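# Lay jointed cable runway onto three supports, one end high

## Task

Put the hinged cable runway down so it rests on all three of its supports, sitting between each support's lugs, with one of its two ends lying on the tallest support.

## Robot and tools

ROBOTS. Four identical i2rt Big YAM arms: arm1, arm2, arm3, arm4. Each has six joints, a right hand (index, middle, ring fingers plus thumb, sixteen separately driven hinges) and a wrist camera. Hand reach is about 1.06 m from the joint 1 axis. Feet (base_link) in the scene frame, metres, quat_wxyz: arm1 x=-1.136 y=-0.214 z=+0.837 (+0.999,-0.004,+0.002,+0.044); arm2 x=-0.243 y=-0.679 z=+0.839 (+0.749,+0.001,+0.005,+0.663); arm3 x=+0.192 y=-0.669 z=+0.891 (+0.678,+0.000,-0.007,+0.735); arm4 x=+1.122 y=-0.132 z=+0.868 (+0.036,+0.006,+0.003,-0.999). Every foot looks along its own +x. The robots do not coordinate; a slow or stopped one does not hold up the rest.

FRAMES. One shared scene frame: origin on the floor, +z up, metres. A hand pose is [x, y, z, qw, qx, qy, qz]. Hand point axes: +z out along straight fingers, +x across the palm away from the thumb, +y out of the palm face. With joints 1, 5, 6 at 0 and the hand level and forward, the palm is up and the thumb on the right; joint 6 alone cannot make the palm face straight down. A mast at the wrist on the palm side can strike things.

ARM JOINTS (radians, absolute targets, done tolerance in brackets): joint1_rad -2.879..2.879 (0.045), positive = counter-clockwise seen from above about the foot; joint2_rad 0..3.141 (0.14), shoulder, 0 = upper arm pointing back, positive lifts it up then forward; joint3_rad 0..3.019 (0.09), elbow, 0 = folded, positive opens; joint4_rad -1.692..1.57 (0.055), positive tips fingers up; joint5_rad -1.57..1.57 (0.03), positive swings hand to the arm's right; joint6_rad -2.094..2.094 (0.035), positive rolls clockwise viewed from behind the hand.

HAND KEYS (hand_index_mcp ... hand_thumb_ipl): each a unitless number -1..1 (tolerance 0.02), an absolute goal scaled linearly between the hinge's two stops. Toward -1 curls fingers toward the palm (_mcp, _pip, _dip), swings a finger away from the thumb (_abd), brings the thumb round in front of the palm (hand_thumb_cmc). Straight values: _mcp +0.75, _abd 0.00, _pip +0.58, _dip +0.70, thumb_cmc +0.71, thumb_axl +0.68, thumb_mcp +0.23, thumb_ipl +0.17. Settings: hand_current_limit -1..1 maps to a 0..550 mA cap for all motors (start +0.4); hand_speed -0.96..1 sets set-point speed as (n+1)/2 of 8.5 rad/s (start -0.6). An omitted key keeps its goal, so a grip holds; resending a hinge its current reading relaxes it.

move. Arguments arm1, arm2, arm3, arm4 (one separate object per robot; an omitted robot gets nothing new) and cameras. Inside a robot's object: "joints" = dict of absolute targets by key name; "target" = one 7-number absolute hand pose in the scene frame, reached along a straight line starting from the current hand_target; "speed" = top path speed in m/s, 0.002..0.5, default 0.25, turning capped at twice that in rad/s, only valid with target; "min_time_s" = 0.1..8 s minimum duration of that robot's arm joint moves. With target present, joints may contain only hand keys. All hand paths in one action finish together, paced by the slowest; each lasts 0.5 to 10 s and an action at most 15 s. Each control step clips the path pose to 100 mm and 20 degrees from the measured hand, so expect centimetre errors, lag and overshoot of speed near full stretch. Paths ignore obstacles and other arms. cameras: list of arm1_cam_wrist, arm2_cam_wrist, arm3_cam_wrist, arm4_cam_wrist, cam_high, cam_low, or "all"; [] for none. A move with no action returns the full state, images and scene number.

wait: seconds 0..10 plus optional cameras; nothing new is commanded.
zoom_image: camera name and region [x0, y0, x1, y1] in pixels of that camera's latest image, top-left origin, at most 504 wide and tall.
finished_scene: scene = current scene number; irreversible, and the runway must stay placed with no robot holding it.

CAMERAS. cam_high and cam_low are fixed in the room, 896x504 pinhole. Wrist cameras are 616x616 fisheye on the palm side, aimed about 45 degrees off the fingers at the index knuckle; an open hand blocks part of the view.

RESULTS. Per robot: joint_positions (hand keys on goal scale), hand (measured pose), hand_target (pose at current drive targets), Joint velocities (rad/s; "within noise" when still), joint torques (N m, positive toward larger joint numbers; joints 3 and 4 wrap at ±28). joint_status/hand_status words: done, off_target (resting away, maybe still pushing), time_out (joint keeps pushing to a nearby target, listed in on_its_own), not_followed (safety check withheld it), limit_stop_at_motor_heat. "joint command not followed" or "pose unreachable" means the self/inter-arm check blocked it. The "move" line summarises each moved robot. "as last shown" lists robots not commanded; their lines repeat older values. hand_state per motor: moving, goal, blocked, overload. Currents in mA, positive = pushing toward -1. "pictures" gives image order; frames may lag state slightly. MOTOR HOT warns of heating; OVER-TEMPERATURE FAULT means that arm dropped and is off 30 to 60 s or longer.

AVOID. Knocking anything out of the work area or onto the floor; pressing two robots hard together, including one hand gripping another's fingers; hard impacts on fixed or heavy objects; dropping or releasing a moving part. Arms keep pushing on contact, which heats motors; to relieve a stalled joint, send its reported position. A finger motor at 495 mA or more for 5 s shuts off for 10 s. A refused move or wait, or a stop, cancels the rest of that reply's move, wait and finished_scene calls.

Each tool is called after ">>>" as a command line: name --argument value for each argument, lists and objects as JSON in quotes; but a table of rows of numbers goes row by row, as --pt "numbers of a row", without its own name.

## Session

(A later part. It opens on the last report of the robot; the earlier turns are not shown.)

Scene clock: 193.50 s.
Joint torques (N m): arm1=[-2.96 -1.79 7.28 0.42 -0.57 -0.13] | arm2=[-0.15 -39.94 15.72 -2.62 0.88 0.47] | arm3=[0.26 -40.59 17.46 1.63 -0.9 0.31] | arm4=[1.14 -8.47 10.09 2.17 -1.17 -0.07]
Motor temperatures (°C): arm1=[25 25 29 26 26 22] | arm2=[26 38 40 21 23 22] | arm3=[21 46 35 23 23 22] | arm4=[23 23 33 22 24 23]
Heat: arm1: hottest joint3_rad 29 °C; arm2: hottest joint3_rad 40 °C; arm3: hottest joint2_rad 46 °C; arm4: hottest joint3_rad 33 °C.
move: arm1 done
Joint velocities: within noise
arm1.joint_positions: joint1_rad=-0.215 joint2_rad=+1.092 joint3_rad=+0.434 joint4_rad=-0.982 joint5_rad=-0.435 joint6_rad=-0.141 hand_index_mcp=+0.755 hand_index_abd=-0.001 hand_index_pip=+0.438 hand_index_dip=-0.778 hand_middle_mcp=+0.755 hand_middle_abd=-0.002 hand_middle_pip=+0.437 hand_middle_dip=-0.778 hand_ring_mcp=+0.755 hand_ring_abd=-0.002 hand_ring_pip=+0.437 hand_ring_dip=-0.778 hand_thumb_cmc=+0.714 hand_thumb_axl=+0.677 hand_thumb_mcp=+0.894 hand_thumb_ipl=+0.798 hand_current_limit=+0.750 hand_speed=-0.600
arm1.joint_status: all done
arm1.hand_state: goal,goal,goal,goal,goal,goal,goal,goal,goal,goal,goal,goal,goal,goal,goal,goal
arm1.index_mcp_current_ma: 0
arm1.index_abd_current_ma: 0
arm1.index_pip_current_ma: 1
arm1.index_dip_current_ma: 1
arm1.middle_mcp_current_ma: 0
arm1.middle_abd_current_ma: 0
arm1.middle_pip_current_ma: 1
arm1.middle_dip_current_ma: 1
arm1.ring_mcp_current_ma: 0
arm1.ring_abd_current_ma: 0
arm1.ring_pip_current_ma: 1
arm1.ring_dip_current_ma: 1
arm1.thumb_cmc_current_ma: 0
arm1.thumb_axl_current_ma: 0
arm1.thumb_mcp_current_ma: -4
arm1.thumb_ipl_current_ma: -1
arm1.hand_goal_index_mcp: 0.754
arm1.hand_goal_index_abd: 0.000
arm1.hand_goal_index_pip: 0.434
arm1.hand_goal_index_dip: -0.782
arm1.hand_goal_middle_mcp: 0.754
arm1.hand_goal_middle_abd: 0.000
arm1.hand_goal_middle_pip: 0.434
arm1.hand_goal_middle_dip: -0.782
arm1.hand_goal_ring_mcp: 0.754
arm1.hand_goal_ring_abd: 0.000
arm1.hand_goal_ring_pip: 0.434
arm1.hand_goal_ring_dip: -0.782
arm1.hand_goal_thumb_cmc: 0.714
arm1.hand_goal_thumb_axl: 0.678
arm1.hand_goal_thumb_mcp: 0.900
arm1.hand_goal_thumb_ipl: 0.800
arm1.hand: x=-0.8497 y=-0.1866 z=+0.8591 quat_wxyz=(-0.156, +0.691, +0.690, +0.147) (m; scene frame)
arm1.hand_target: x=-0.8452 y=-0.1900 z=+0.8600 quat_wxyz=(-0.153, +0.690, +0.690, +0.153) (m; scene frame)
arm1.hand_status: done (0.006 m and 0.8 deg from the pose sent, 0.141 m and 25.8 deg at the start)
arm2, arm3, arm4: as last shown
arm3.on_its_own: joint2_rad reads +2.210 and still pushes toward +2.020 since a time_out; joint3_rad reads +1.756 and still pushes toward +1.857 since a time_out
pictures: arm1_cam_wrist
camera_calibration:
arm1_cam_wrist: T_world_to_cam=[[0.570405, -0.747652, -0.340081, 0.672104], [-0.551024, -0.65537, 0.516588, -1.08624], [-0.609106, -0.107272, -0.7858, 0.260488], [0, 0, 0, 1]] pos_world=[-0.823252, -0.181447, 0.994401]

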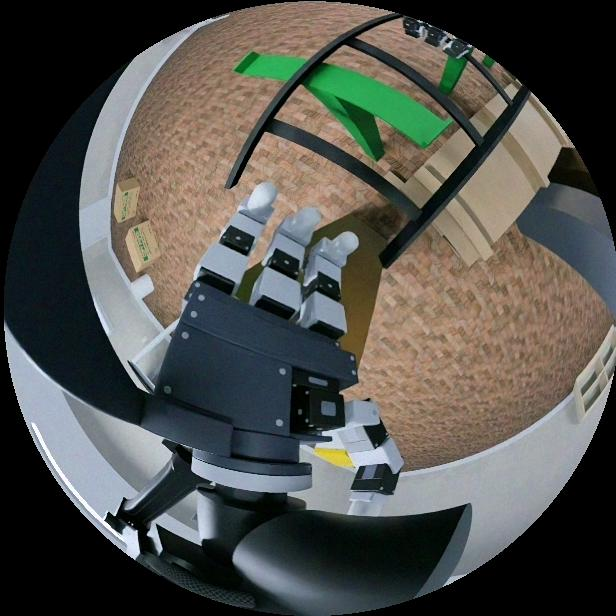

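>>> move --cameras '["arm1_cam_wrist", "arm4_cam_wrist", "cam_high", "cam_low"]'

Scene clock: 195.00 s.
Joint torques (N m): arm1=[-2.9 -1.73 7.28 0.4 -0.57 -0.16] | arm2=[-0.26 -40.06 15.71 -2.62 0.88 0.46] | arm3=[0.26 -40.64 17.46 1.63 -0.9 0.31] | arm4=[1.2 -8.53 9.98 2.11 -1.18 -0.07]
Motor temperatures (°C): arm1=[25 25 29 26 26 22] | arm2=[26 39 39 21 23 22] | arm3=[21 46 35 23 23 22] | arm4=[23 23 33 22 24 23]
Heat: arm1: hottest joint3_rad 29 °C; arm2: hottest joint2_rad 39 °C; arm3: hottest joint2_rad 46 °C; arm4: hottest joint3_rad 33 °C.
Joint velocities: within noise
arm1.joint_positions: joint1_rad=-0.215 joint2_rad=+1.092 joint3_rad=+0.434 joint4_rad=-0.982 joint5_rad=-0.435 joint6_rad=-0.142 hand_index_mcp=+0.755 hand_index_abd=-0.001 hand_index_pip=+0.438 hand_index_dip=-0.778 hand_middle_mcp=+0.755 hand_middle_abd=-0.002 hand_middle_pip=+0.437 hand_middle_dip=-0.778 hand_ring_mcp=+0.755 hand_ring_abd=-0.002 hand_ring_pip=+0.437 hand_ring_dip=-0.778 hand_thumb_cmc=+0.714 hand_thumb_axl=+0.677 hand_thumb_mcp=+0.894 hand_thumb_ipl=+0.798 hand_current_limit=+0.750 hand_speed=-0.600
arm1.joint_status: all done
arm1.hand_state: goal,goal,goal,goal,goal,goal,goal,goal,goal,goal,goal,goal,goal,goal,goal,goal
arm1.index_mcp_current_ma: 0
arm1.index_abd_current_ma: 0
arm1.index_pip_current_ma: 1
arm1.index_dip_current_ma: 1
arm1.middle_mcp_current_ma: 0
arm1.middle_abd_current_ma: 0
arm1.middle_pip_current_ma: 1
arm1.middle_dip_current_ma: 1
arm1.ring_mcp_current_ma: 0
arm1.ring_abd_current_ma: 0
arm1.ring_pip_current_ma: 1
arm1.ring_dip_current_ma: 1
arm1.thumb_cmc_current_ma: 0
arm1.thumb_axl_current_ma: 0
arm1.thumb_mcp_current_ma: -4
arm1.thumb_ipl_current_ma: -1
arm1.hand_goal_index_mcp: 0.754
arm1.hand_goal_index_abd: 0.000
arm1.hand_goal_index_pip: 0.434
arm1.hand_goal_index_dip: -0.782
arm1.hand_goal_middle_mcp: 0.754
arm1.hand_goal_middle_abd: 0.000
arm1.hand_goal_middle_pip: 0.434
arm1.hand_goal_middle_dip: -0.782
arm1.hand_goal_ring_mcp: 0.754
arm1.hand_goal_ring_abd: 0.000
arm1.hand_goal_ring_pip: 0.434
arm1.hand_goal_ring_dip: -0.782
arm1.hand_goal_thumb_cmc: 0.714
arm1.hand_goal_thumb_axl: 0.678
arm1.hand_goal_thumb_mcp: 0.900
arm1.hand_goal_thumb_ipl: 0.800
arm1.hand: x=-0.8497 y=-0.1866 z=+0.8591 quat_wxyz=(-0.156, +0.691, +0.690, +0.147) (m; scene frame)
arm1.hand_target: x=-0.8452 y=-0.1900 z=+0.8600 quat_wxyz=(-0.153, +0.690, +0.690, +0.153) (m; scene frame)
arm1.hand_status: done (0.006 m and 0.8 deg from the pose sent, 0.141 m and 25.8 deg at the start)
arm2.joint_positions: joint1_rad=+0.355 joint2_rad=+2.267 joint3_rad=+1.757 joint4_rad=-0.978 joint5_rad=-0.007 joint6_rad=+1.734 hand_index_mcp=+0.845 hand_index_abd=-0.148 hand_index_pip=+0.680 hand_index_dip=-0.468 hand_middle_mcp=+0.749 hand_middle_abd=-0.076 hand_middle_pip=+0.616 hand_middle_dip=-0.724 hand_ring_mcp=+0.756 hand_ring_abd=+0.001 hand_ring_pip=+0.579 hand_ring_dip=-0.778 hand_thumb_cmc=+0.713 hand_thumb_axl=+0.677 hand_thumb_mcp=+0.222 hand_thumb_ipl=+0.168 hand_current_limit=+0.750 hand_speed=-0.600
arm2.joint_status: not commanded
arm2.hand_state: blocked,blocked,blocked,blocked,goal,blocked,blocked,blocked,goal,goal,goal,goal,goal,goal,goal,goal
arm2.index_mcp_current_ma: 305
arm2.index_abd_current_ma: -452
arm2.index_pip_current_ma: 333
arm2.index_dip_current_ma: 481
arm2.middle_mcp_current_ma: -6
arm2.middle_abd_current_ma: -183
arm2.middle_pip_current_ma: 90
arm2.middle_dip_current_ma: 152
arm2.ring_mcp_current_ma: 2
arm2.ring_abd_current_ma: 0
arm2.ring_pip_current_ma: 2
arm2.ring_dip_current_ma: 4
arm2.thumb_cmc_current_ma: 0
arm2.thumb_axl_current_ma: 0
arm2.thumb_mcp_current_ma: -6
arm2.thumb_ipl_current_ma: 0
arm2.hand_goal_index_mcp: 0.754
arm2.hand_goal_index_abd: 0.000
arm2.hand_goal_index_pip: 0.576
arm2.hand_goal_index_dip: -0.782
arm2.hand_goal_middle_mcp: 0.754
arm2.hand_goal_middle_abd: 0.000
arm2.hand_goal_middle_pip: 0.576
arm2.hand_goal_middle_dip: -0.782
arm2.hand_goal_ring_mcp: 0.754
arm2.hand_goal_ring_abd: 0.000
arm2.hand_goal_ring_pip: 0.576
arm2.hand_goal_ring_dip: -0.782
arm2.hand_goal_thumb_cmc: 0.714
arm2.hand_goal_thumb_axl: 0.678
arm2.hand_goal_thumb_mcp: 0.226
arm2.hand_goal_thumb_ipl: 0.168
arm2.hand: x=-0.3134 y=-0.0439 z=+0.7766 quat_wxyz=(-0.038, +0.681, +0.731, +0.015) (m; scene frame)
arm2.hand_target: x=-0.3115 y=-0.0053 z=+0.9578 quat_wxyz=(-0.141, +0.694, +0.700, +0.091) (m; scene frame)
arm2.hand_status: not commanded
arm3.joint_positions: joint1_rad=-0.375 joint2_rad=+2.210 joint3_rad=+1.756 joint4_rad=-1.016 joint5_rad=+0.009 joint6_rad=-1.841 hand_index_mcp=+0.751 hand_index_abd=-0.002 hand_index_pip=+0.578 hand_index_dip=-0.778 hand_middle_mcp=+0.811 hand_middle_abd=+0.018 hand_middle_pip=+0.644 hand_middle_dip=-0.692 hand_ring_mcp=+0.864 hand_ring_abd=+0.049 hand_ring_pip=+0.703 hand_ring_dip=-0.462 hand_thumb_cmc=+0.714 hand_thumb_axl=+0.677 hand_thumb_mcp=+0.221 hand_thumb_ipl=+0.168 hand_current_limit=+0.750 hand_speed=-0.600
arm3.joint_status: not commanded
arm3.hand_state: goal,goal,goal,goal,blocked,goal,blocked,blocked,blocked,blocked,blocked,blocked,goal,goal,goal,goal
arm3.index_mcp_current_ma: -1
arm3.index_abd_current_ma: 0
arm3.index_pip_current_ma: 0
arm3.index_dip_current_ma: 1
arm3.middle_mcp_current_ma: 76
arm3.middle_abd_current_ma: 7
arm3.middle_pip_current_ma: 95
arm3.middle_dip_current_ma: 156
arm3.ring_mcp_current_ma: 245
arm3.ring_abd_current_ma: 41
arm3.ring_pip_current_ma: 286
arm3.ring_dip_current_ma: 481
arm3.thumb_cmc_current_ma: 0
arm3.thumb_axl_current_ma: 0
arm3.thumb_mcp_current_ma: -1
arm3.thumb_ipl_current_ma: 0
arm3.hand_goal_index_mcp: 0.754
arm3.hand_goal_index_abd: 0.000
arm3.hand_goal_index_pip: 0.576
arm3.hand_goal_index_dip: -0.782
arm3.hand_goal_middle_mcp: 0.754
arm3.hand_goal_middle_abd: 0.000
arm3.hand_goal_middle_pip: 0.576
arm3.hand_goal_middle_dip: -0.782
arm3.hand_goal_ring_mcp: 0.754
arm3.hand_goal_ring_abd: 0.000
arm3.hand_goal_ring_pip: 0.576
arm3.hand_goal_ring_dip: -0.782
arm3.hand_goal_thumb_cmc: 0.714
arm3.hand_goal_thumb_axl: 0.678
arm3.hand_goal_thumb_mcp: 0.226
arm3.hand_goal_thumb_ipl: 0.168
arm3.on_its_own: joint2_rad reads +2.210 and still pushes toward +2.020 since a time_out; joint3_rad reads +1.756 and still pushes toward +1.857 since a time_out
arm3.hand: x=+0.3033 y=-0.0031 z=+0.8784 quat_wxyz=(+0.054, -0.698, +0.714, +0.020) (m; scene frame)
arm3.hand_target: x=+0.3074 y=+0.0506 z=+1.0540 quat_wxyz=(+0.186, -0.680, +0.702, +0.106) (m; scene frame)
arm3.hand_status: not commanded
arm4.joint_positions: joint1_rad=+0.025 joint2_rad=+1.365 joint3_rad=+0.777 joint4_rad=-1.083 joint5_rad=+0.026 joint6_rad=+0.127 hand_index_mcp=+0.754 hand_index_abd=-0.002 hand_index_pip=+0.436 hand_index_dip=-0.779 hand_middle_mcp=+0.754 hand_middle_abd=+0.003 hand_middle_pip=+0.437 hand_middle_dip=-0.778 hand_ring_mcp=+0.837 hand_ring_abd=+0.049 hand_ring_pip=+0.506 hand_ring_dip=-0.721 hand_thumb_cmc=+0.714 hand_thumb_axl=+0.677 hand_thumb_mcp=+0.896 hand_thumb_ipl=+0.799 hand_current_limit=+0.750 hand_speed=-0.600
arm4.joint_status: not commanded
arm4.hand_state: goal,goal,goal,goal,goal,goal,goal,goal,blocked,blocked,blocked,blocked,goal,goal,goal,goal
arm4.index_mcp_current_ma: -1
arm4.index_abd_current_ma: -7
arm4.index_pip_current_ma: 8
arm4.index_dip_current_ma: 12
arm4.middle_mcp_current_ma: -2
arm4.middle_abd_current_ma: 9
arm4.middle_pip_current_ma: 10
arm4.middle_dip_current_ma: 15
arm4.ring_mcp_current_ma: 399
arm4.ring_abd_current_ma: 186
arm4.ring_pip_current_ma: 323
arm4.ring_dip_current_ma: 274
arm4.thumb_cmc_current_ma: 0
arm4.thumb_axl_current_ma: -2
arm4.thumb_mcp_current_ma: -18
arm4.thumb_ipl_current_ma: -6
arm4.hand_goal_index_mcp: 0.754
arm4.hand_goal_index_abd: 0.000
arm4.hand_goal_index_pip: 0.434
arm4.hand_goal_index_dip: -0.782
arm4.hand_goal_middle_mcp: 0.754
arm4.hand_goal_middle_abd: 0.000
arm4.hand_goal_middle_pip: 0.434
arm4.hand_goal_middle_dip: -0.782
arm4.hand_goal_ring_mcp: 0.754
arm4.hand_goal_ring_abd: 0.000
arm4.hand_goal_ring_pip: 0.434
arm4.hand_goal_ring_dip: -0.782
arm4.hand_goal_thumb_cmc: 0.714
arm4.hand_goal_thumb_axl: 0.678
arm4.hand_goal_thumb_mcp: 0.900
arm4.hand_goal_thumb_ipl: 0.800
arm4.hand: x=+0.7341 y=-0.1317 z=+0.9135 quat_wxyz=(-0.053, +0.695, -0.716, +0.023) (m; scene frame)
arm4.hand_target: x=+0.7024 y=-0.1497 z=+0.9373 quat_wxyz=(+0.000, +0.708, -0.707, +0.000) (m; scene frame)
arm4.hand_status: not commanded
pictures: arm1_cam_wrist, arm4_cam_wrist, cam_high, cam_low
camera_calibration:
arm1_cam_wrist: T_world_to_cam=[[0.570684, -0.747468, -0.340016, 0.672303], [-0.550873, -0.655547, 0.516524, -1.08609], [-0.608981, -0.107466, -0.785871, 0.260626], [0, 0, 0, 1]] pos_world=[-0.823252, -0.181448, 0.994401]
arm4_cam_wrist: T_world_to_cam=[[-0.613548, 0.786853, -0.0664978, 0.652922], [0.443831, 0.413273, 0.795122, -1.04101], [0.653126, 0.458332, -0.602792, 0.255961], [0, 0, 0, 1]] pos_world=[0.695455, -0.200847, 1.02544]

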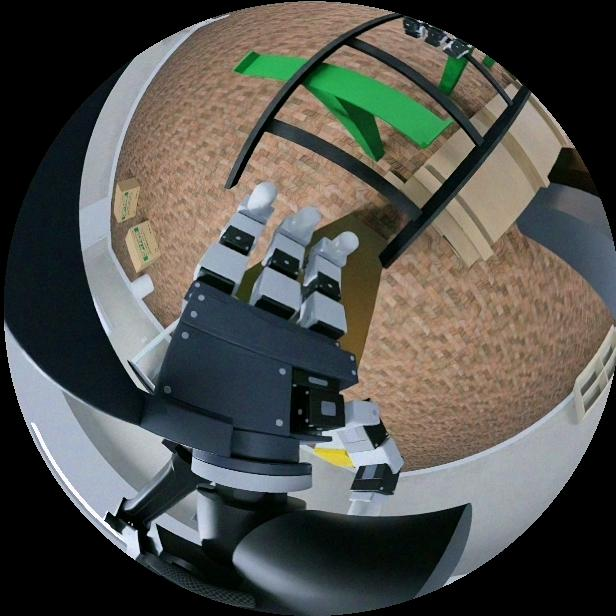

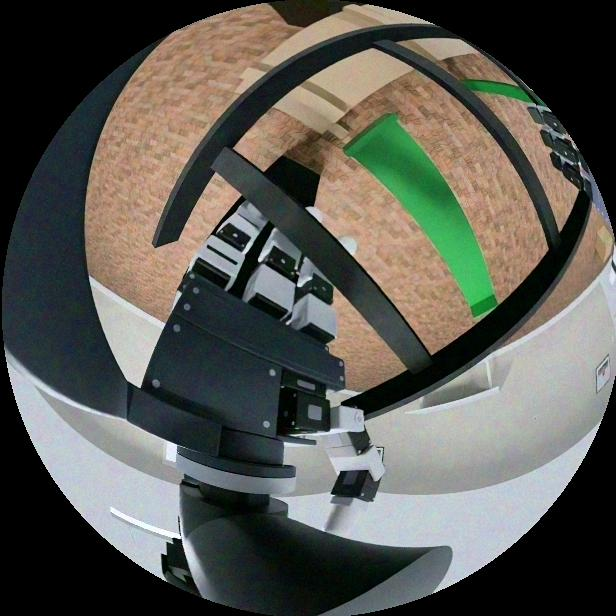

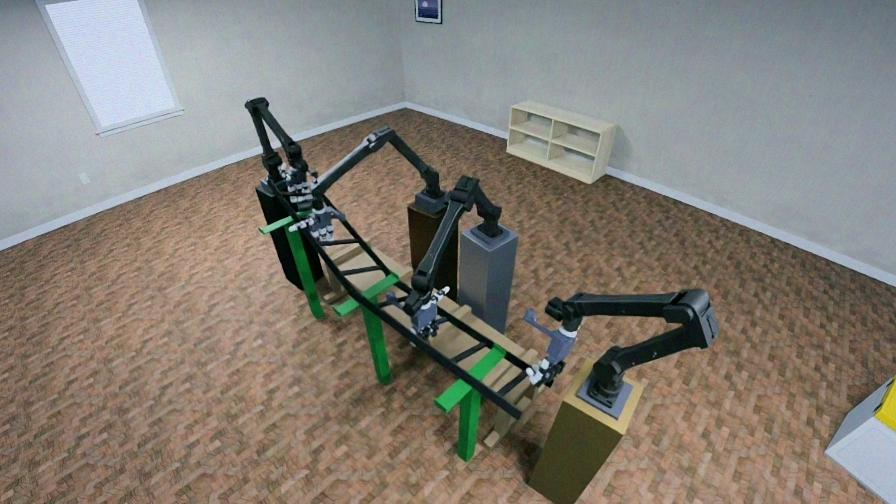

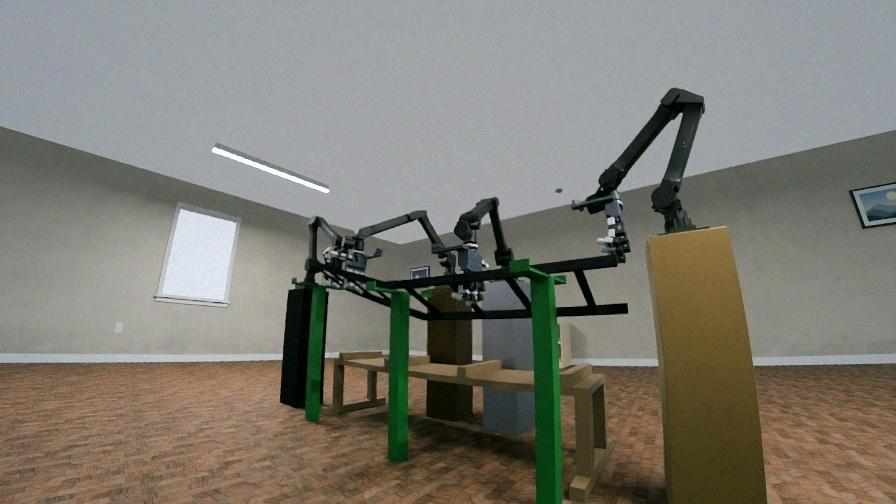

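>>> zoom_image --camera "arm1_cam_wrist" --region '[220, 60, 480, 280]'

Scaled by 1.938 from the camera's 616x616 image, which has a finer 880x880 frame.

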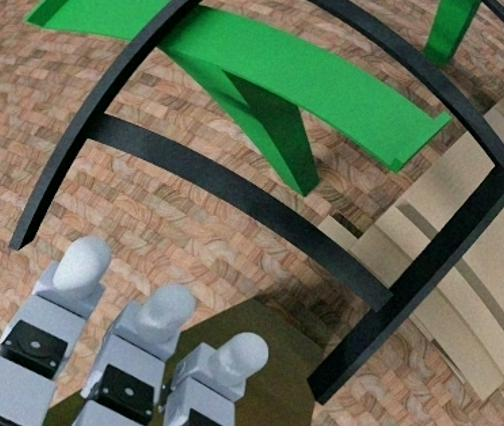

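>>> move --arm1 '{"target": [-0.865, -0.185, 0.72, -0.153, 0.6903, 0.6903, 0.153], "speed": 0.12}' --cameras '["arm1_cam_wrist"]'

>>> zoom_image --camera "arm1_cam_wrist" --region '[150, 60, 510, 360]'

Scene clock: 198.93 s.
Joint torques (N m): arm1=[-1.61 -4.31 1.35 0.72 -0.58 0.01] | arm2=[-0.26 -39.94 15.72 -2.62 0.88 0.47] | arm3=[0.26 -40.59 17.46 1.63 -0.9 0.31] | arm4=[1.38 -8.47 10 2.26 -1.13 -0.06]
Motor temperatures (°C): arm1=[25 25 28 26 26 22] | arm2=[26 40 39 21 23 22] | arm3=[21 46 35 23 23 22] | arm4=[23 23 33 22 24 23]
Heat: arm1: hottest joint3_rad 28 °C; arm2: hottest joint2_rad 40 °C; arm3: hottest joint2_rad 46 °C; arm4: hottest joint3_rad 33 °C.
move: arm1 done
Joint velocities: within noise
arm1.joint_positions: joint1_rad=-0.215 joint2_rad=+1.660 joint3_rad=+0.272 joint4_rad=-0.237 joint5_rad=-0.437 joint6_rad=-0.142 hand_index_mcp=+0.755 hand_index_abd=-0.001 hand_index_pip=+0.438 hand_index_dip=-0.778 hand_middle_mcp=+0.755 hand_middle_abd=-0.002 hand_middle_pip=+0.437 hand_middle_dip=-0.778 hand_ring_mcp=+0.755 hand_ring_abd=-0.002 hand_ring_pip=+0.437 hand_ring_dip=-0.778 hand_thumb_cmc=+0.714 hand_thumb_axl=+0.677 hand_thumb_mcp=+0.894 hand_thumb_ipl=+0.798 hand_current_limit=+0.750 hand_speed=-0.600
arm1.joint_status: not commanded
arm1.hand_state: goal,goal,goal,goal,goal,goal,goal,goal,goal,goal,goal,goal,goal,goal,goal,goal
arm1.index_mcp_current_ma: 0
arm1.index_abd_current_ma: 0
arm1.index_pip_current_ma: 1
arm1.index_dip_current_ma: 1
arm1.middle_mcp_current_ma: 0
arm1.middle_abd_current_ma: 0
arm1.middle_pip_current_ma: 1
arm1.middle_dip_current_ma: 1
arm1.ring_mcp_current_ma: 0
arm1.ring_abd_current_ma: 0
arm1.ring_pip_current_ma: 1
arm1.ring_dip_current_ma: 1
arm1.thumb_cmc_current_ma: 0
arm1.thumb_axl_current_ma: 0
arm1.thumb_mcp_current_ma: -4
arm1.thumb_ipl_current_ma: -1
arm1.hand_goal_index_mcp: 0.754
arm1.hand_goal_index_abd: 0.000
arm1.hand_goal_index_pip: 0.434
arm1.hand_goal_index_dip: -0.782
arm1.hand_goal_middle_mcp: 0.754
arm1.hand_goal_middle_abd: 0.000
arm1.hand_goal_middle_pip: 0.434
arm1.hand_goal_middle_dip: -0.782
arm1.hand_goal_ring_mcp: 0.754
arm1.hand_goal_ring_abd: 0.000
arm1.hand_goal_ring_pip: 0.434
arm1.hand_goal_ring_dip: -0.782
arm1.hand_goal_thumb_cmc: 0.714
arm1.hand_goal_thumb_axl: 0.678
arm1.hand_goal_thumb_mcp: 0.900
arm1.hand_goal_thumb_ipl: 0.800
arm1.hand: x=-0.8634 y=-0.1858 z=+0.7221 quat_wxyz=(-0.151, +0.690, +0.691, +0.152) (m; scene frame)
arm1.hand_target: x=-0.8650 y=-0.1850 z=+0.7201 quat_wxyz=(-0.153, +0.690, +0.690, +0.153) (m; scene frame)
arm1.hand_status: done (0.003 m and 0.3 deg from the pose sent, 0.140 m and 0.8 deg at the start)
arm2, arm3, arm4: as last shown
arm3.on_its_own: joint2_rad reads +2.210 and still pushes toward +2.020 since a time_out; joint3_rad reads +1.756 and still pushes toward +1.857 since a time_out
pictures: arm1_cam_wrist
camera_calibration:
arm1_cam_wrist: T_world_to_cam=[[0.575828, -0.747608, -0.330913, 0.63189], [-0.558757, -0.655338, 0.508255, -1.02313], [-0.596836, -0.107767, -0.795093, 0.161835], [0, 0, 0, 1]] pos_world=[-0.838951, -0.180648, 0.857785]

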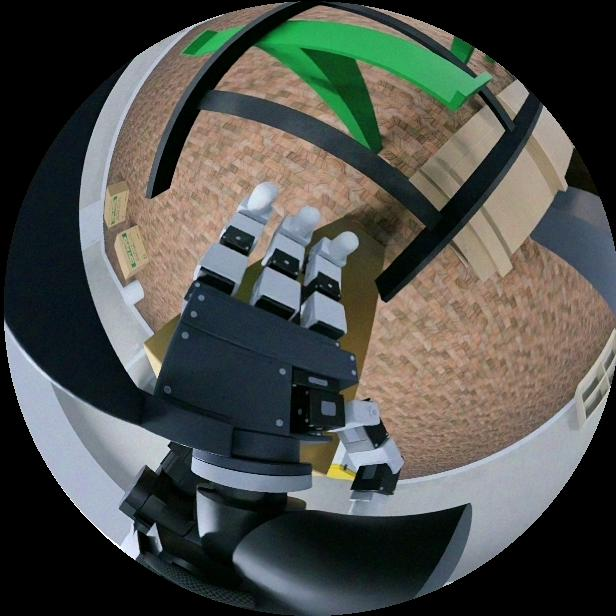

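Scaled by 1.400 from the camera's 616x616 image, which has a finer 880x880 frame.

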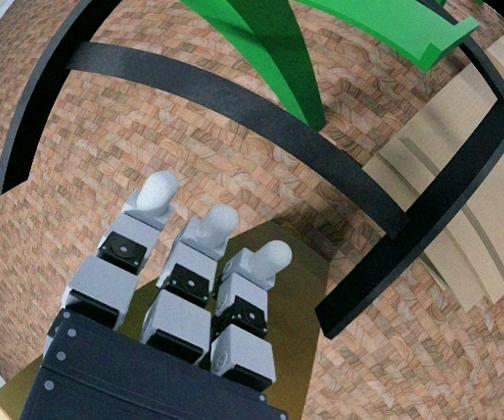

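>>> move --arm1 '{"target": [-0.865, -0.179, 0.638, -0.153, 0.6903, 0.6903, 0.153], "speed": 0.1}' --cameras '["arm1_cam_wrist"]'

>>> zoom_image --camera "arm1_cam_wrist" --region '[150, 60, 510, 360]'

Scene clock: 201.40 s.
Joint torques (N m): arm1=[-0.44 -6.65 -1.61 0.62 -0.56 0.2] | arm2=[-0.21 -40 15.71 -2.59 0.87 0.47] | arm3=[0.26 -40.64 17.46 1.63 -0.9 0.31] | arm4=[1.14 -8.47 9.94 2.18 -1.16 -0.05]
Motor temperatures (°C): arm1=[25 25 28 26 26 22] | arm2=[26 40 39 21 23 22] | arm3=[21 45 35 23 23 22] | arm4=[23 23 33 22 24 23]
Heat: arm1: hottest joint3_rad 28 °C; arm2: hottest joint2_rad 40 °C; arm3: hottest joint2_rad 45 °C; arm4: hottest joint3_rad 33 °C.
move: arm1 done
Joint velocities: within noise
arm1.joint_positions: joint1_rad=-0.197 joint2_rad=+2.131 joint3_rad=+0.320 joint4_rad=+0.196 joint5_rad=-0.439 joint6_rad=-0.121 hand_index_mcp=+0.755 hand_index_abd=-0.001 hand_index_pip=+0.438 hand_index_dip=-0.778 hand_middle_mcp=+0.755 hand_middle_abd=-0.002 hand_middle_pip=+0.437 hand_middle_dip=-0.778 hand_ring_mcp=+0.755 hand_ring_abd=-0.002 hand_ring_pip=+0.437 hand_ring_dip=-0.778 hand_thumb_cmc=+0.714 hand_thumb_axl=+0.677 hand_thumb_mcp=+0.894 hand_thumb_ipl=+0.798 hand_current_limit=+0.750 hand_speed=-0.600
arm1.joint_status: not commanded
arm1.hand_state: goal,goal,goal,goal,goal,goal,goal,goal,goal,goal,goal,goal,goal,goal,goal,goal
arm1.index_mcp_current_ma: 0
arm1.index_abd_current_ma: 0
arm1.index_pip_current_ma: 1
arm1.index_dip_current_ma: 1
arm1.middle_mcp_current_ma: 0
arm1.middle_abd_current_ma: 0
arm1.middle_pip_current_ma: 1
arm1.middle_dip_current_ma: 1
arm1.ring_mcp_current_ma: 0
arm1.ring_abd_current_ma: 0
arm1.ring_pip_current_ma: 1
arm1.ring_dip_current_ma: 1
arm1.thumb_cmc_current_ma: 0
arm1.thumb_axl_current_ma: 0
arm1.thumb_mcp_current_ma: -4
arm1.thumb_ipl_current_ma: -1
arm1.hand_goal_index_mcp: 0.754
arm1.hand_goal_index_abd: 0.000
arm1.hand_goal_index_pip: 0.434
arm1.hand_goal_index_dip: -0.782
arm1.hand_goal_middle_mcp: 0.754
arm1.hand_goal_middle_abd: 0.000
arm1.hand_goal_middle_pip: 0.434
arm1.hand_goal_middle_dip: -0.782
arm1.hand_goal_ring_mcp: 0.754
arm1.hand_goal_ring_abd: 0.000
arm1.hand_goal_ring_pip: 0.434
arm1.hand_goal_ring_dip: -0.782
arm1.hand_goal_thumb_cmc: 0.714
arm1.hand_goal_thumb_axl: 0.678
arm1.hand_goal_thumb_mcp: 0.900
arm1.hand_goal_thumb_ipl: 0.800
arm1.hand: x=-0.8654 y=-0.1829 z=+0.6405 quat_wxyz=(-0.150, +0.690, +0.691, +0.153) (m; scene frame)
arm1.hand_target: x=-0.8650 y=-0.1791 z=+0.6381 quat_wxyz=(-0.153, +0.690, +0.690, +0.153) (m; scene frame)
arm1.hand_status: done (0.005 m and 0.3 deg from the pose sent, 0.084 m and 0.3 deg at the start)
arm2, arm3, arm4: as last shown
arm3.on_its_own: joint2_rad reads +2.210 and still pushes toward +2.020 since a time_out; joint3_rad reads +1.756 and still pushes toward +1.857 since a time_out
pictures: arm1_cam_wrist
camera_calibration:
arm1_cam_wrist: T_world_to_cam=[[0.575095, -0.748099, -0.331079, 0.607673], [-0.560339, -0.65507, 0.506856, -0.981245], [-0.596059, -0.105974, -0.795917, 0.097555], [0, 0, 0, 1]] pos_world=[-0.841151, -0.177846, 0.776183]

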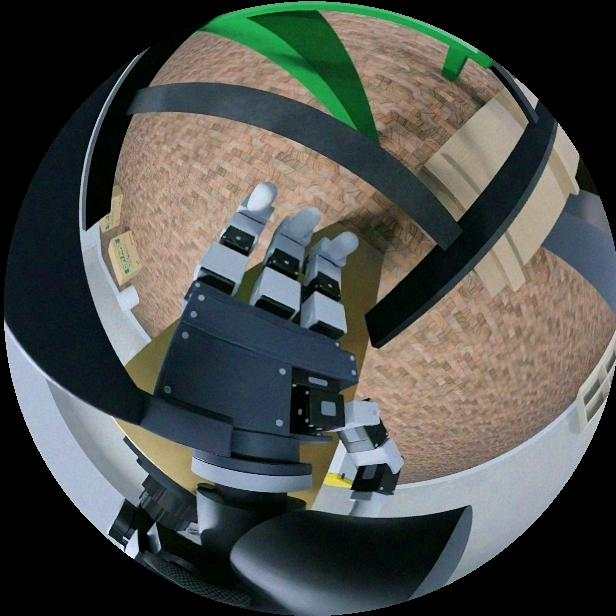

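Scaled by 1.400 from the camera's 616x616 image, which has a finer 880x880 frame.

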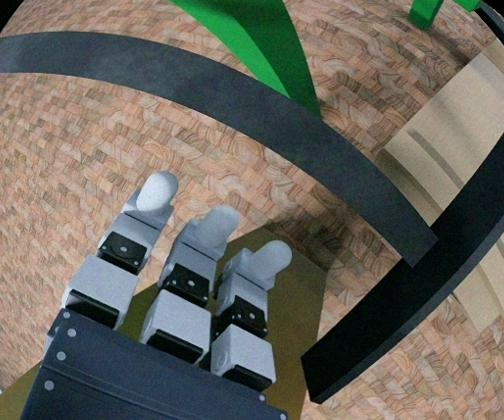

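>>> move --arm1 '{"target": [-0.855, -0.174, 0.624, -0.153, 0.6903, 0.6903, 0.153], "speed": 0.1}'

>>> move --arm1 '{"target": [-0.788, -0.174, 0.624, -0.153, 0.6903, 0.6903, 0.153], "speed": 0.06}' --cameras '["arm1_cam_wrist"]'

>>> zoom_image --camera "arm1_cam_wrist" --region '[150, 60, 510, 360]'

Scene clock: 203.50 s.
Joint torques (N m): arm1=[-0.32 -7.06 -1.84 0.5 -0.56 0.19] | arm2=[-0.15 -39.94 15.69 -2.63 0.88 0.46] | arm3=[0.32 -40.64 17.46 1.65 -0.9 0.31] | arm4=[1.38 -8.53 10.03 2.25 -1.18 -0.07]
Motor temperatures (°C): arm1=[25 25 28 26 26 22] | arm2=[26 40 39 21 23 22] | arm3=[21 45 35 23 23 22] | arm4=[23 23 33 22 24 23]
Heat: arm1: hottest joint3_rad 28 °C; arm2: hottest joint2_rad 40 °C; arm3: hottest joint2_rad 45 °C; arm4: hottest joint3_rad 33 °C.
move: arm1 done
Joint velocities: within noise
arm1.joint_positions: joint1_rad=-0.166 joint2_rad=+2.189 joint3_rad=+0.359 joint4_rad=+0.230 joint5_rad=-0.440 joint6_rad=-0.087 hand_index_mcp=+0.755 hand_index_abd=-0.001 hand_index_pip=+0.438 hand_index_dip=-0.778 hand_middle_mcp=+0.755 hand_middle_abd=-0.002 hand_middle_pip=+0.437 hand_middle_dip=-0.778 hand_ring_mcp=+0.755 hand_ring_abd=-0.002 hand_ring_pip=+0.437 hand_ring_dip=-0.778 hand_thumb_cmc=+0.714 hand_thumb_axl=+0.677 hand_thumb_mcp=+0.894 hand_thumb_ipl=+0.798 hand_current_limit=+0.750 hand_speed=-0.600
arm1.joint_status: not commanded
arm1.hand_state: goal,goal,goal,goal,goal,goal,goal,goal,goal,goal,goal,goal,goal,goal,goal,goal
arm1.index_mcp_current_ma: 0
arm1.index_abd_current_ma: 0
arm1.index_pip_current_ma: 1
arm1.index_dip_current_ma: 1
arm1.middle_mcp_current_ma: 0
arm1.middle_abd_current_ma: 0
arm1.middle_pip_current_ma: 1
arm1.middle_dip_current_ma: 1
arm1.ring_mcp_current_ma: 0
arm1.ring_abd_current_ma: 0
arm1.ring_pip_current_ma: 1
arm1.ring_dip_current_ma: 1
arm1.thumb_cmc_current_ma: 0
arm1.thumb_axl_current_ma: 0
arm1.thumb_mcp_current_ma: -4
arm1.thumb_ipl_current_ma: -1
arm1.hand_goal_index_mcp: 0.754
arm1.hand_goal_index_abd: 0.000
arm1.hand_goal_index_pip: 0.434
arm1.hand_goal_index_dip: -0.782
arm1.hand_goal_middle_mcp: 0.754
arm1.hand_goal_middle_abd: 0.000
arm1.hand_goal_middle_pip: 0.434
arm1.hand_goal_middle_dip: -0.782
arm1.hand_goal_ring_mcp: 0.754
arm1.hand_goal_ring_abd: 0.000
arm1.hand_goal_ring_pip: 0.434
arm1.hand_goal_ring_dip: -0.782
arm1.hand_goal_thumb_cmc: 0.714
arm1.hand_goal_thumb_axl: 0.678
arm1.hand_goal_thumb_mcp: 0.900
arm1.hand_goal_thumb_ipl: 0.800
arm1.hand: x=-0.8544 y=-0.1780 z=+0.6267 quat_wxyz=(-0.150, +0.690, +0.691, +0.154) (m; scene frame)
arm1.hand_target: x=-0.8552 y=-0.1740 z=+0.6241 quat_wxyz=(-0.153, +0.690, +0.691, +0.153) (m; scene frame)
arm1.hand_status: done (0.005 m and 0.4 deg from the pose sent, 0.021 m and 0.3 deg at the start)
arm2, arm3, arm4: as last shown
arm3.on_its_own: joint2_rad reads +2.210 and still pushes toward +2.020 since a time_out; joint3_rad reads +1.756 and still pushes toward +1.857 since a time_out
pictures: none

Scene clock: 205.33 s.
Joint torques (N m): arm1=[-0.32 -11.11 -0.28 -0.17 -0.57 0.17] | arm2=[-0.09 -40 15.69 -2.65 0.88 0.47] | arm3=[0.26 -40.64 17.46 1.63 -0.9 0.31] | arm4=[1.55 -8.7 10 2.07 -1.17 -0.08]
Motor temperatures (°C): arm1=[25 25 28 26 26 22] | arm2=[26 41 39 21 23 22] | arm3=[21 45 35 23 23 22] | arm4=[23 23 33 22 24 23]
Heat: arm1: hottest joint3_rad 28 °C; arm2: hottest joint2_rad 41 °C; arm3: hottest joint2_rad 45 °C; arm4: hottest joint3_rad 33 °C.
move: arm1 done
Joint velocities: within noise
arm1.joint_positions: joint1_rad=-0.150 joint2_rad=+2.172 joint3_rad=+0.521 joint4_rad=+0.047 joint5_rad=-0.441 joint6_rad=-0.068 hand_index_mcp=+0.755 hand_index_abd=-0.001 hand_index_pip=+0.438 hand_index_dip=-0.778 hand_middle_mcp=+0.755 hand_middle_abd=-0.002 hand_middle_pip=+0.437 hand_middle_dip=-0.778 hand_ring_mcp=+0.755 hand_ring_abd=-0.002 hand_ring_pip=+0.437 hand_ring_dip=-0.778 hand_thumb_cmc=+0.714 hand_thumb_axl=+0.677 hand_thumb_mcp=+0.894 hand_thumb_ipl=+0.798 hand_current_limit=+0.750 hand_speed=-0.600
arm1.joint_status: not commanded
arm1.hand_state: goal,goal,goal,goal,goal,goal,goal,goal,goal,goal,goal,goal,goal,goal,goal,goal
arm1.index_mcp_current_ma: 0
arm1.index_abd_current_ma: 0
arm1.index_pip_current_ma: 1
arm1.index_dip_current_ma: 1
arm1.middle_mcp_current_ma: 0
arm1.middle_abd_current_ma: 0
arm1.middle_pip_current_ma: 1
arm1.middle_dip_current_ma: 1
arm1.ring_mcp_current_ma: 0
arm1.ring_abd_current_ma: 0
arm1.ring_pip_current_ma: 1
arm1.ring_dip_current_ma: 1
arm1.thumb_cmc_current_ma: 0
arm1.thumb_axl_current_ma: 0
arm1.thumb_mcp_current_ma: -4
arm1.thumb_ipl_current_ma: -1
arm1.hand_goal_index_mcp: 0.754
arm1.hand_goal_index_abd: 0.000
arm1.hand_goal_index_pip: 0.434
arm1.hand_goal_index_dip: -0.782
arm1.hand_goal_middle_mcp: 0.754
arm1.hand_goal_middle_abd: 0.000
arm1.hand_goal_middle_pip: 0.434
arm1.hand_goal_middle_dip: -0.782
arm1.hand_goal_ring_mcp: 0.754
arm1.hand_goal_ring_abd: 0.000
arm1.hand_goal_ring_pip: 0.434
arm1.hand_goal_ring_dip: -0.782
arm1.hand_goal_thumb_cmc: 0.714
arm1.hand_goal_thumb_axl: 0.678
arm1.hand_goal_thumb_mcp: 0.900
arm1.hand_goal_thumb_ipl: 0.800
arm1.hand: x=-0.7941 y=-0.1788 z=+0.6185 quat_wxyz=(-0.155, +0.691, +0.690, +0.150) (m; scene frame)
arm1.hand_target: x=-0.7881 y=-0.1740 z=+0.6239 quat_wxyz=(-0.153, +0.690, +0.690, +0.153) (m; scene frame)
arm1.hand_status: done (0.010 m and 0.5 deg from the pose sent, 0.067 m and 0.4 deg at the start)
arm2, arm3, arm4: as last shown
arm3.on_its_own: joint2_rad reads +2.210 and still pushes toward +2.020 since a time_out; joint3_rad reads +1.756 and still pushes toward +1.857 since a time_out
pictures: arm1_cam_wrist
camera_calibration:
arm1_cam_wrist: T_world_to_cam=[[0.57101, -0.748134, -0.337998, 0.563508], [-0.554925, -0.65516, 0.512664, -0.926941], [-0.604984, -0.105173, -0.789261, 0.111904], [0, 0, 0, 1]] pos_world=[-0.768452, -0.173946, 0.753995]

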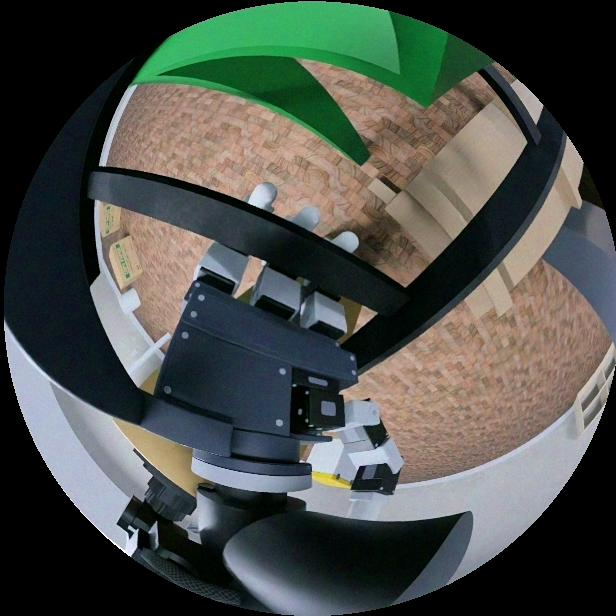

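Scaled by 1.400 from the camera's 616x616 image, which has a finer 880x880 frame.

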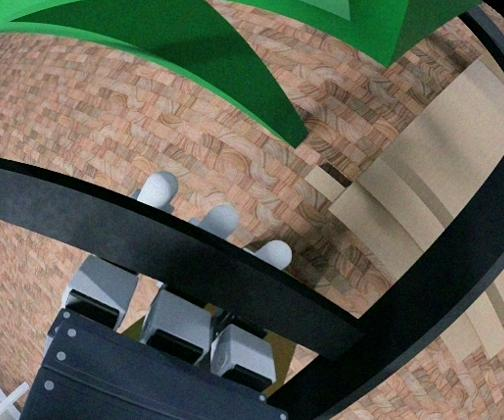

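>>> move --arm1 '{"target": [-0.788, -0.190, 0.668, -0.153, 0.6903, 0.6903, 0.153], "speed": 0.06}' --cameras '["arm1_cam_wrist"]'

>>> zoom_image --camera "arm1_cam_wrist" --region '[150, 60, 510, 360]'

Scene clock: 207.17 s.
Joint torques (N m): arm1=[-2.96 -10.29 0.36 -0.28 -0.46 -0.15] | arm2=[-0.32 -40 15.69 -2.61 0.87 0.47] | arm3=[0.26 -40.64 17.47 1.63 -0.9 0.31] | arm4=[0.85 -8.47 10.06 2.13 -1.16 -0.04]
Motor temperatures (°C): arm1=[25 25 27 26 26 22] | arm2=[26 41 39 21 23 22] | arm3=[21 45 35 23 23 22] | arm4=[23 23 33 22 24 23]
Heat: arm1: hottest joint3_rad 27 °C; arm2: hottest joint2_rad 41 °C; arm3: hottest joint2_rad 45 °C; arm4: hottest joint3_rad 33 °C.
move: arm1 done
Joint velocities: within noise
arm1.joint_positions: joint1_rad=-0.177 joint2_rad=+1.992 joint3_rad=+0.498 joint4_rad=-0.131 joint5_rad=-0.441 joint6_rad=-0.099 hand_index_mcp=+0.755 hand_index_abd=-0.001 hand_index_pip=+0.438 hand_index_dip=-0.778 hand_middle_mcp=+0.755 hand_middle_abd=-0.002 hand_middle_pip=+0.437 hand_middle_dip=-0.778 hand_ring_mcp=+0.755 hand_ring_abd=-0.002 hand_ring_pip=+0.437 hand_ring_dip=-0.778 hand_thumb_cmc=+0.714 hand_thumb_axl=+0.677 hand_thumb_mcp=+0.894 hand_thumb_ipl=+0.798 hand_current_limit=+0.750 hand_speed=-0.600
arm1.joint_status: not commanded
arm1.hand_state: goal,goal,goal,goal,goal,goal,goal,goal,goal,goal,goal,goal,goal,goal,goal,goal
arm1.index_mcp_current_ma: 0
arm1.index_abd_current_ma: 0
arm1.index_pip_current_ma: 1
arm1.index_dip_current_ma: 1
arm1.middle_mcp_current_ma: 0
arm1.middle_abd_current_ma: 0
arm1.middle_pip_current_ma: 1
arm1.middle_dip_current_ma: 1
arm1.ring_mcp_current_ma: 0
arm1.ring_abd_current_ma: 0
arm1.ring_pip_current_ma: 1
arm1.ring_dip_current_ma: 1
arm1.thumb_cmc_current_ma: 0
arm1.thumb_axl_current_ma: 0
arm1.thumb_mcp_current_ma: -4
arm1.thumb_ipl_current_ma: -1
arm1.hand_goal_index_mcp: 0.754
arm1.hand_goal_index_abd: 0.000
arm1.hand_goal_index_pip: 0.434
arm1.hand_goal_index_dip: -0.782
arm1.hand_goal_middle_mcp: 0.754
arm1.hand_goal_middle_abd: 0.000
arm1.hand_goal_middle_pip: 0.434
arm1.hand_goal_middle_dip: -0.782
arm1.hand_goal_ring_mcp: 0.754
arm1.hand_goal_ring_abd: 0.000
arm1.hand_goal_ring_pip: 0.434
arm1.hand_goal_ring_dip: -0.782
arm1.hand_goal_thumb_cmc: 0.714
arm1.hand_goal_thumb_axl: 0.678
arm1.hand_goal_thumb_mcp: 0.900
arm1.hand_goal_thumb_ipl: 0.800
arm1.hand: x=-0.7905 y=-0.1856 z=+0.6620 quat_wxyz=(-0.158, +0.692, +0.689, +0.148) (m; scene frame)
arm1.hand_target: x=-0.7879 y=-0.1899 z=+0.6678 quat_wxyz=(-0.153, +0.690, +0.690, +0.153) (m; scene frame)
arm1.hand_status: done (0.008 m and 0.8 deg from the pose sent, 0.051 m and 0.4 deg at the start)
arm2, arm3, arm4: as last shown
arm3.on_its_own: joint2_rad reads +2.210 and still pushes toward +2.020 since a time_out; joint3_rad reads +1.756 and still pushes toward +1.857 since a time_out
pictures: arm1_cam_wrist
camera_calibration:
arm1_cam_wrist: T_world_to_cam=[[0.569057, -0.747119, -0.343493, 0.573373], [-0.550736, -0.656477, 0.515488, -0.950347], [-0.610626, -0.104168, -0.785038, 0.140707], [0, 0, 0, 1]] pos_world=[-0.763753, -0.180846, 0.797302]

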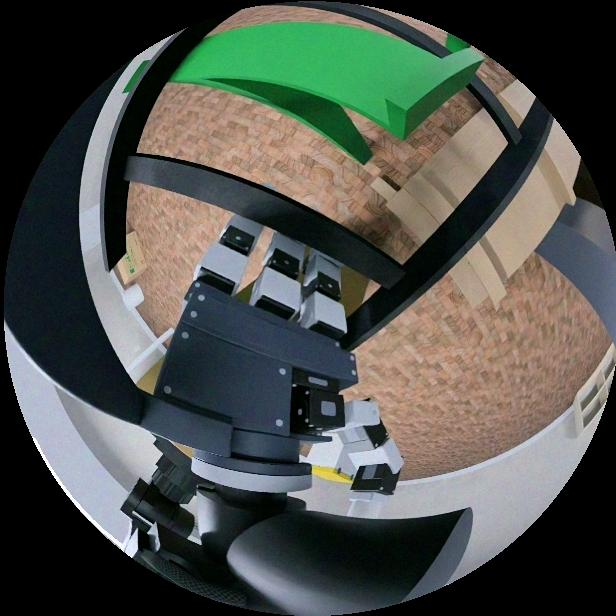

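Scaled by 1.400 from the camera's 616x616 image, which has a finer 880x880 frame.

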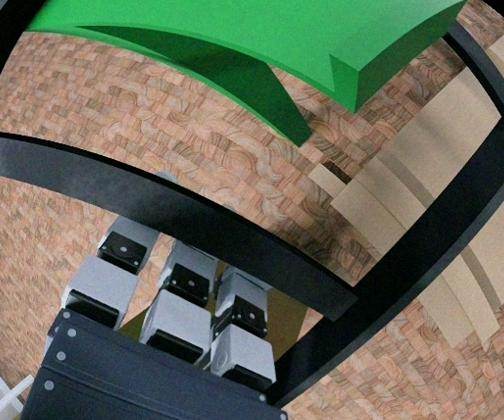

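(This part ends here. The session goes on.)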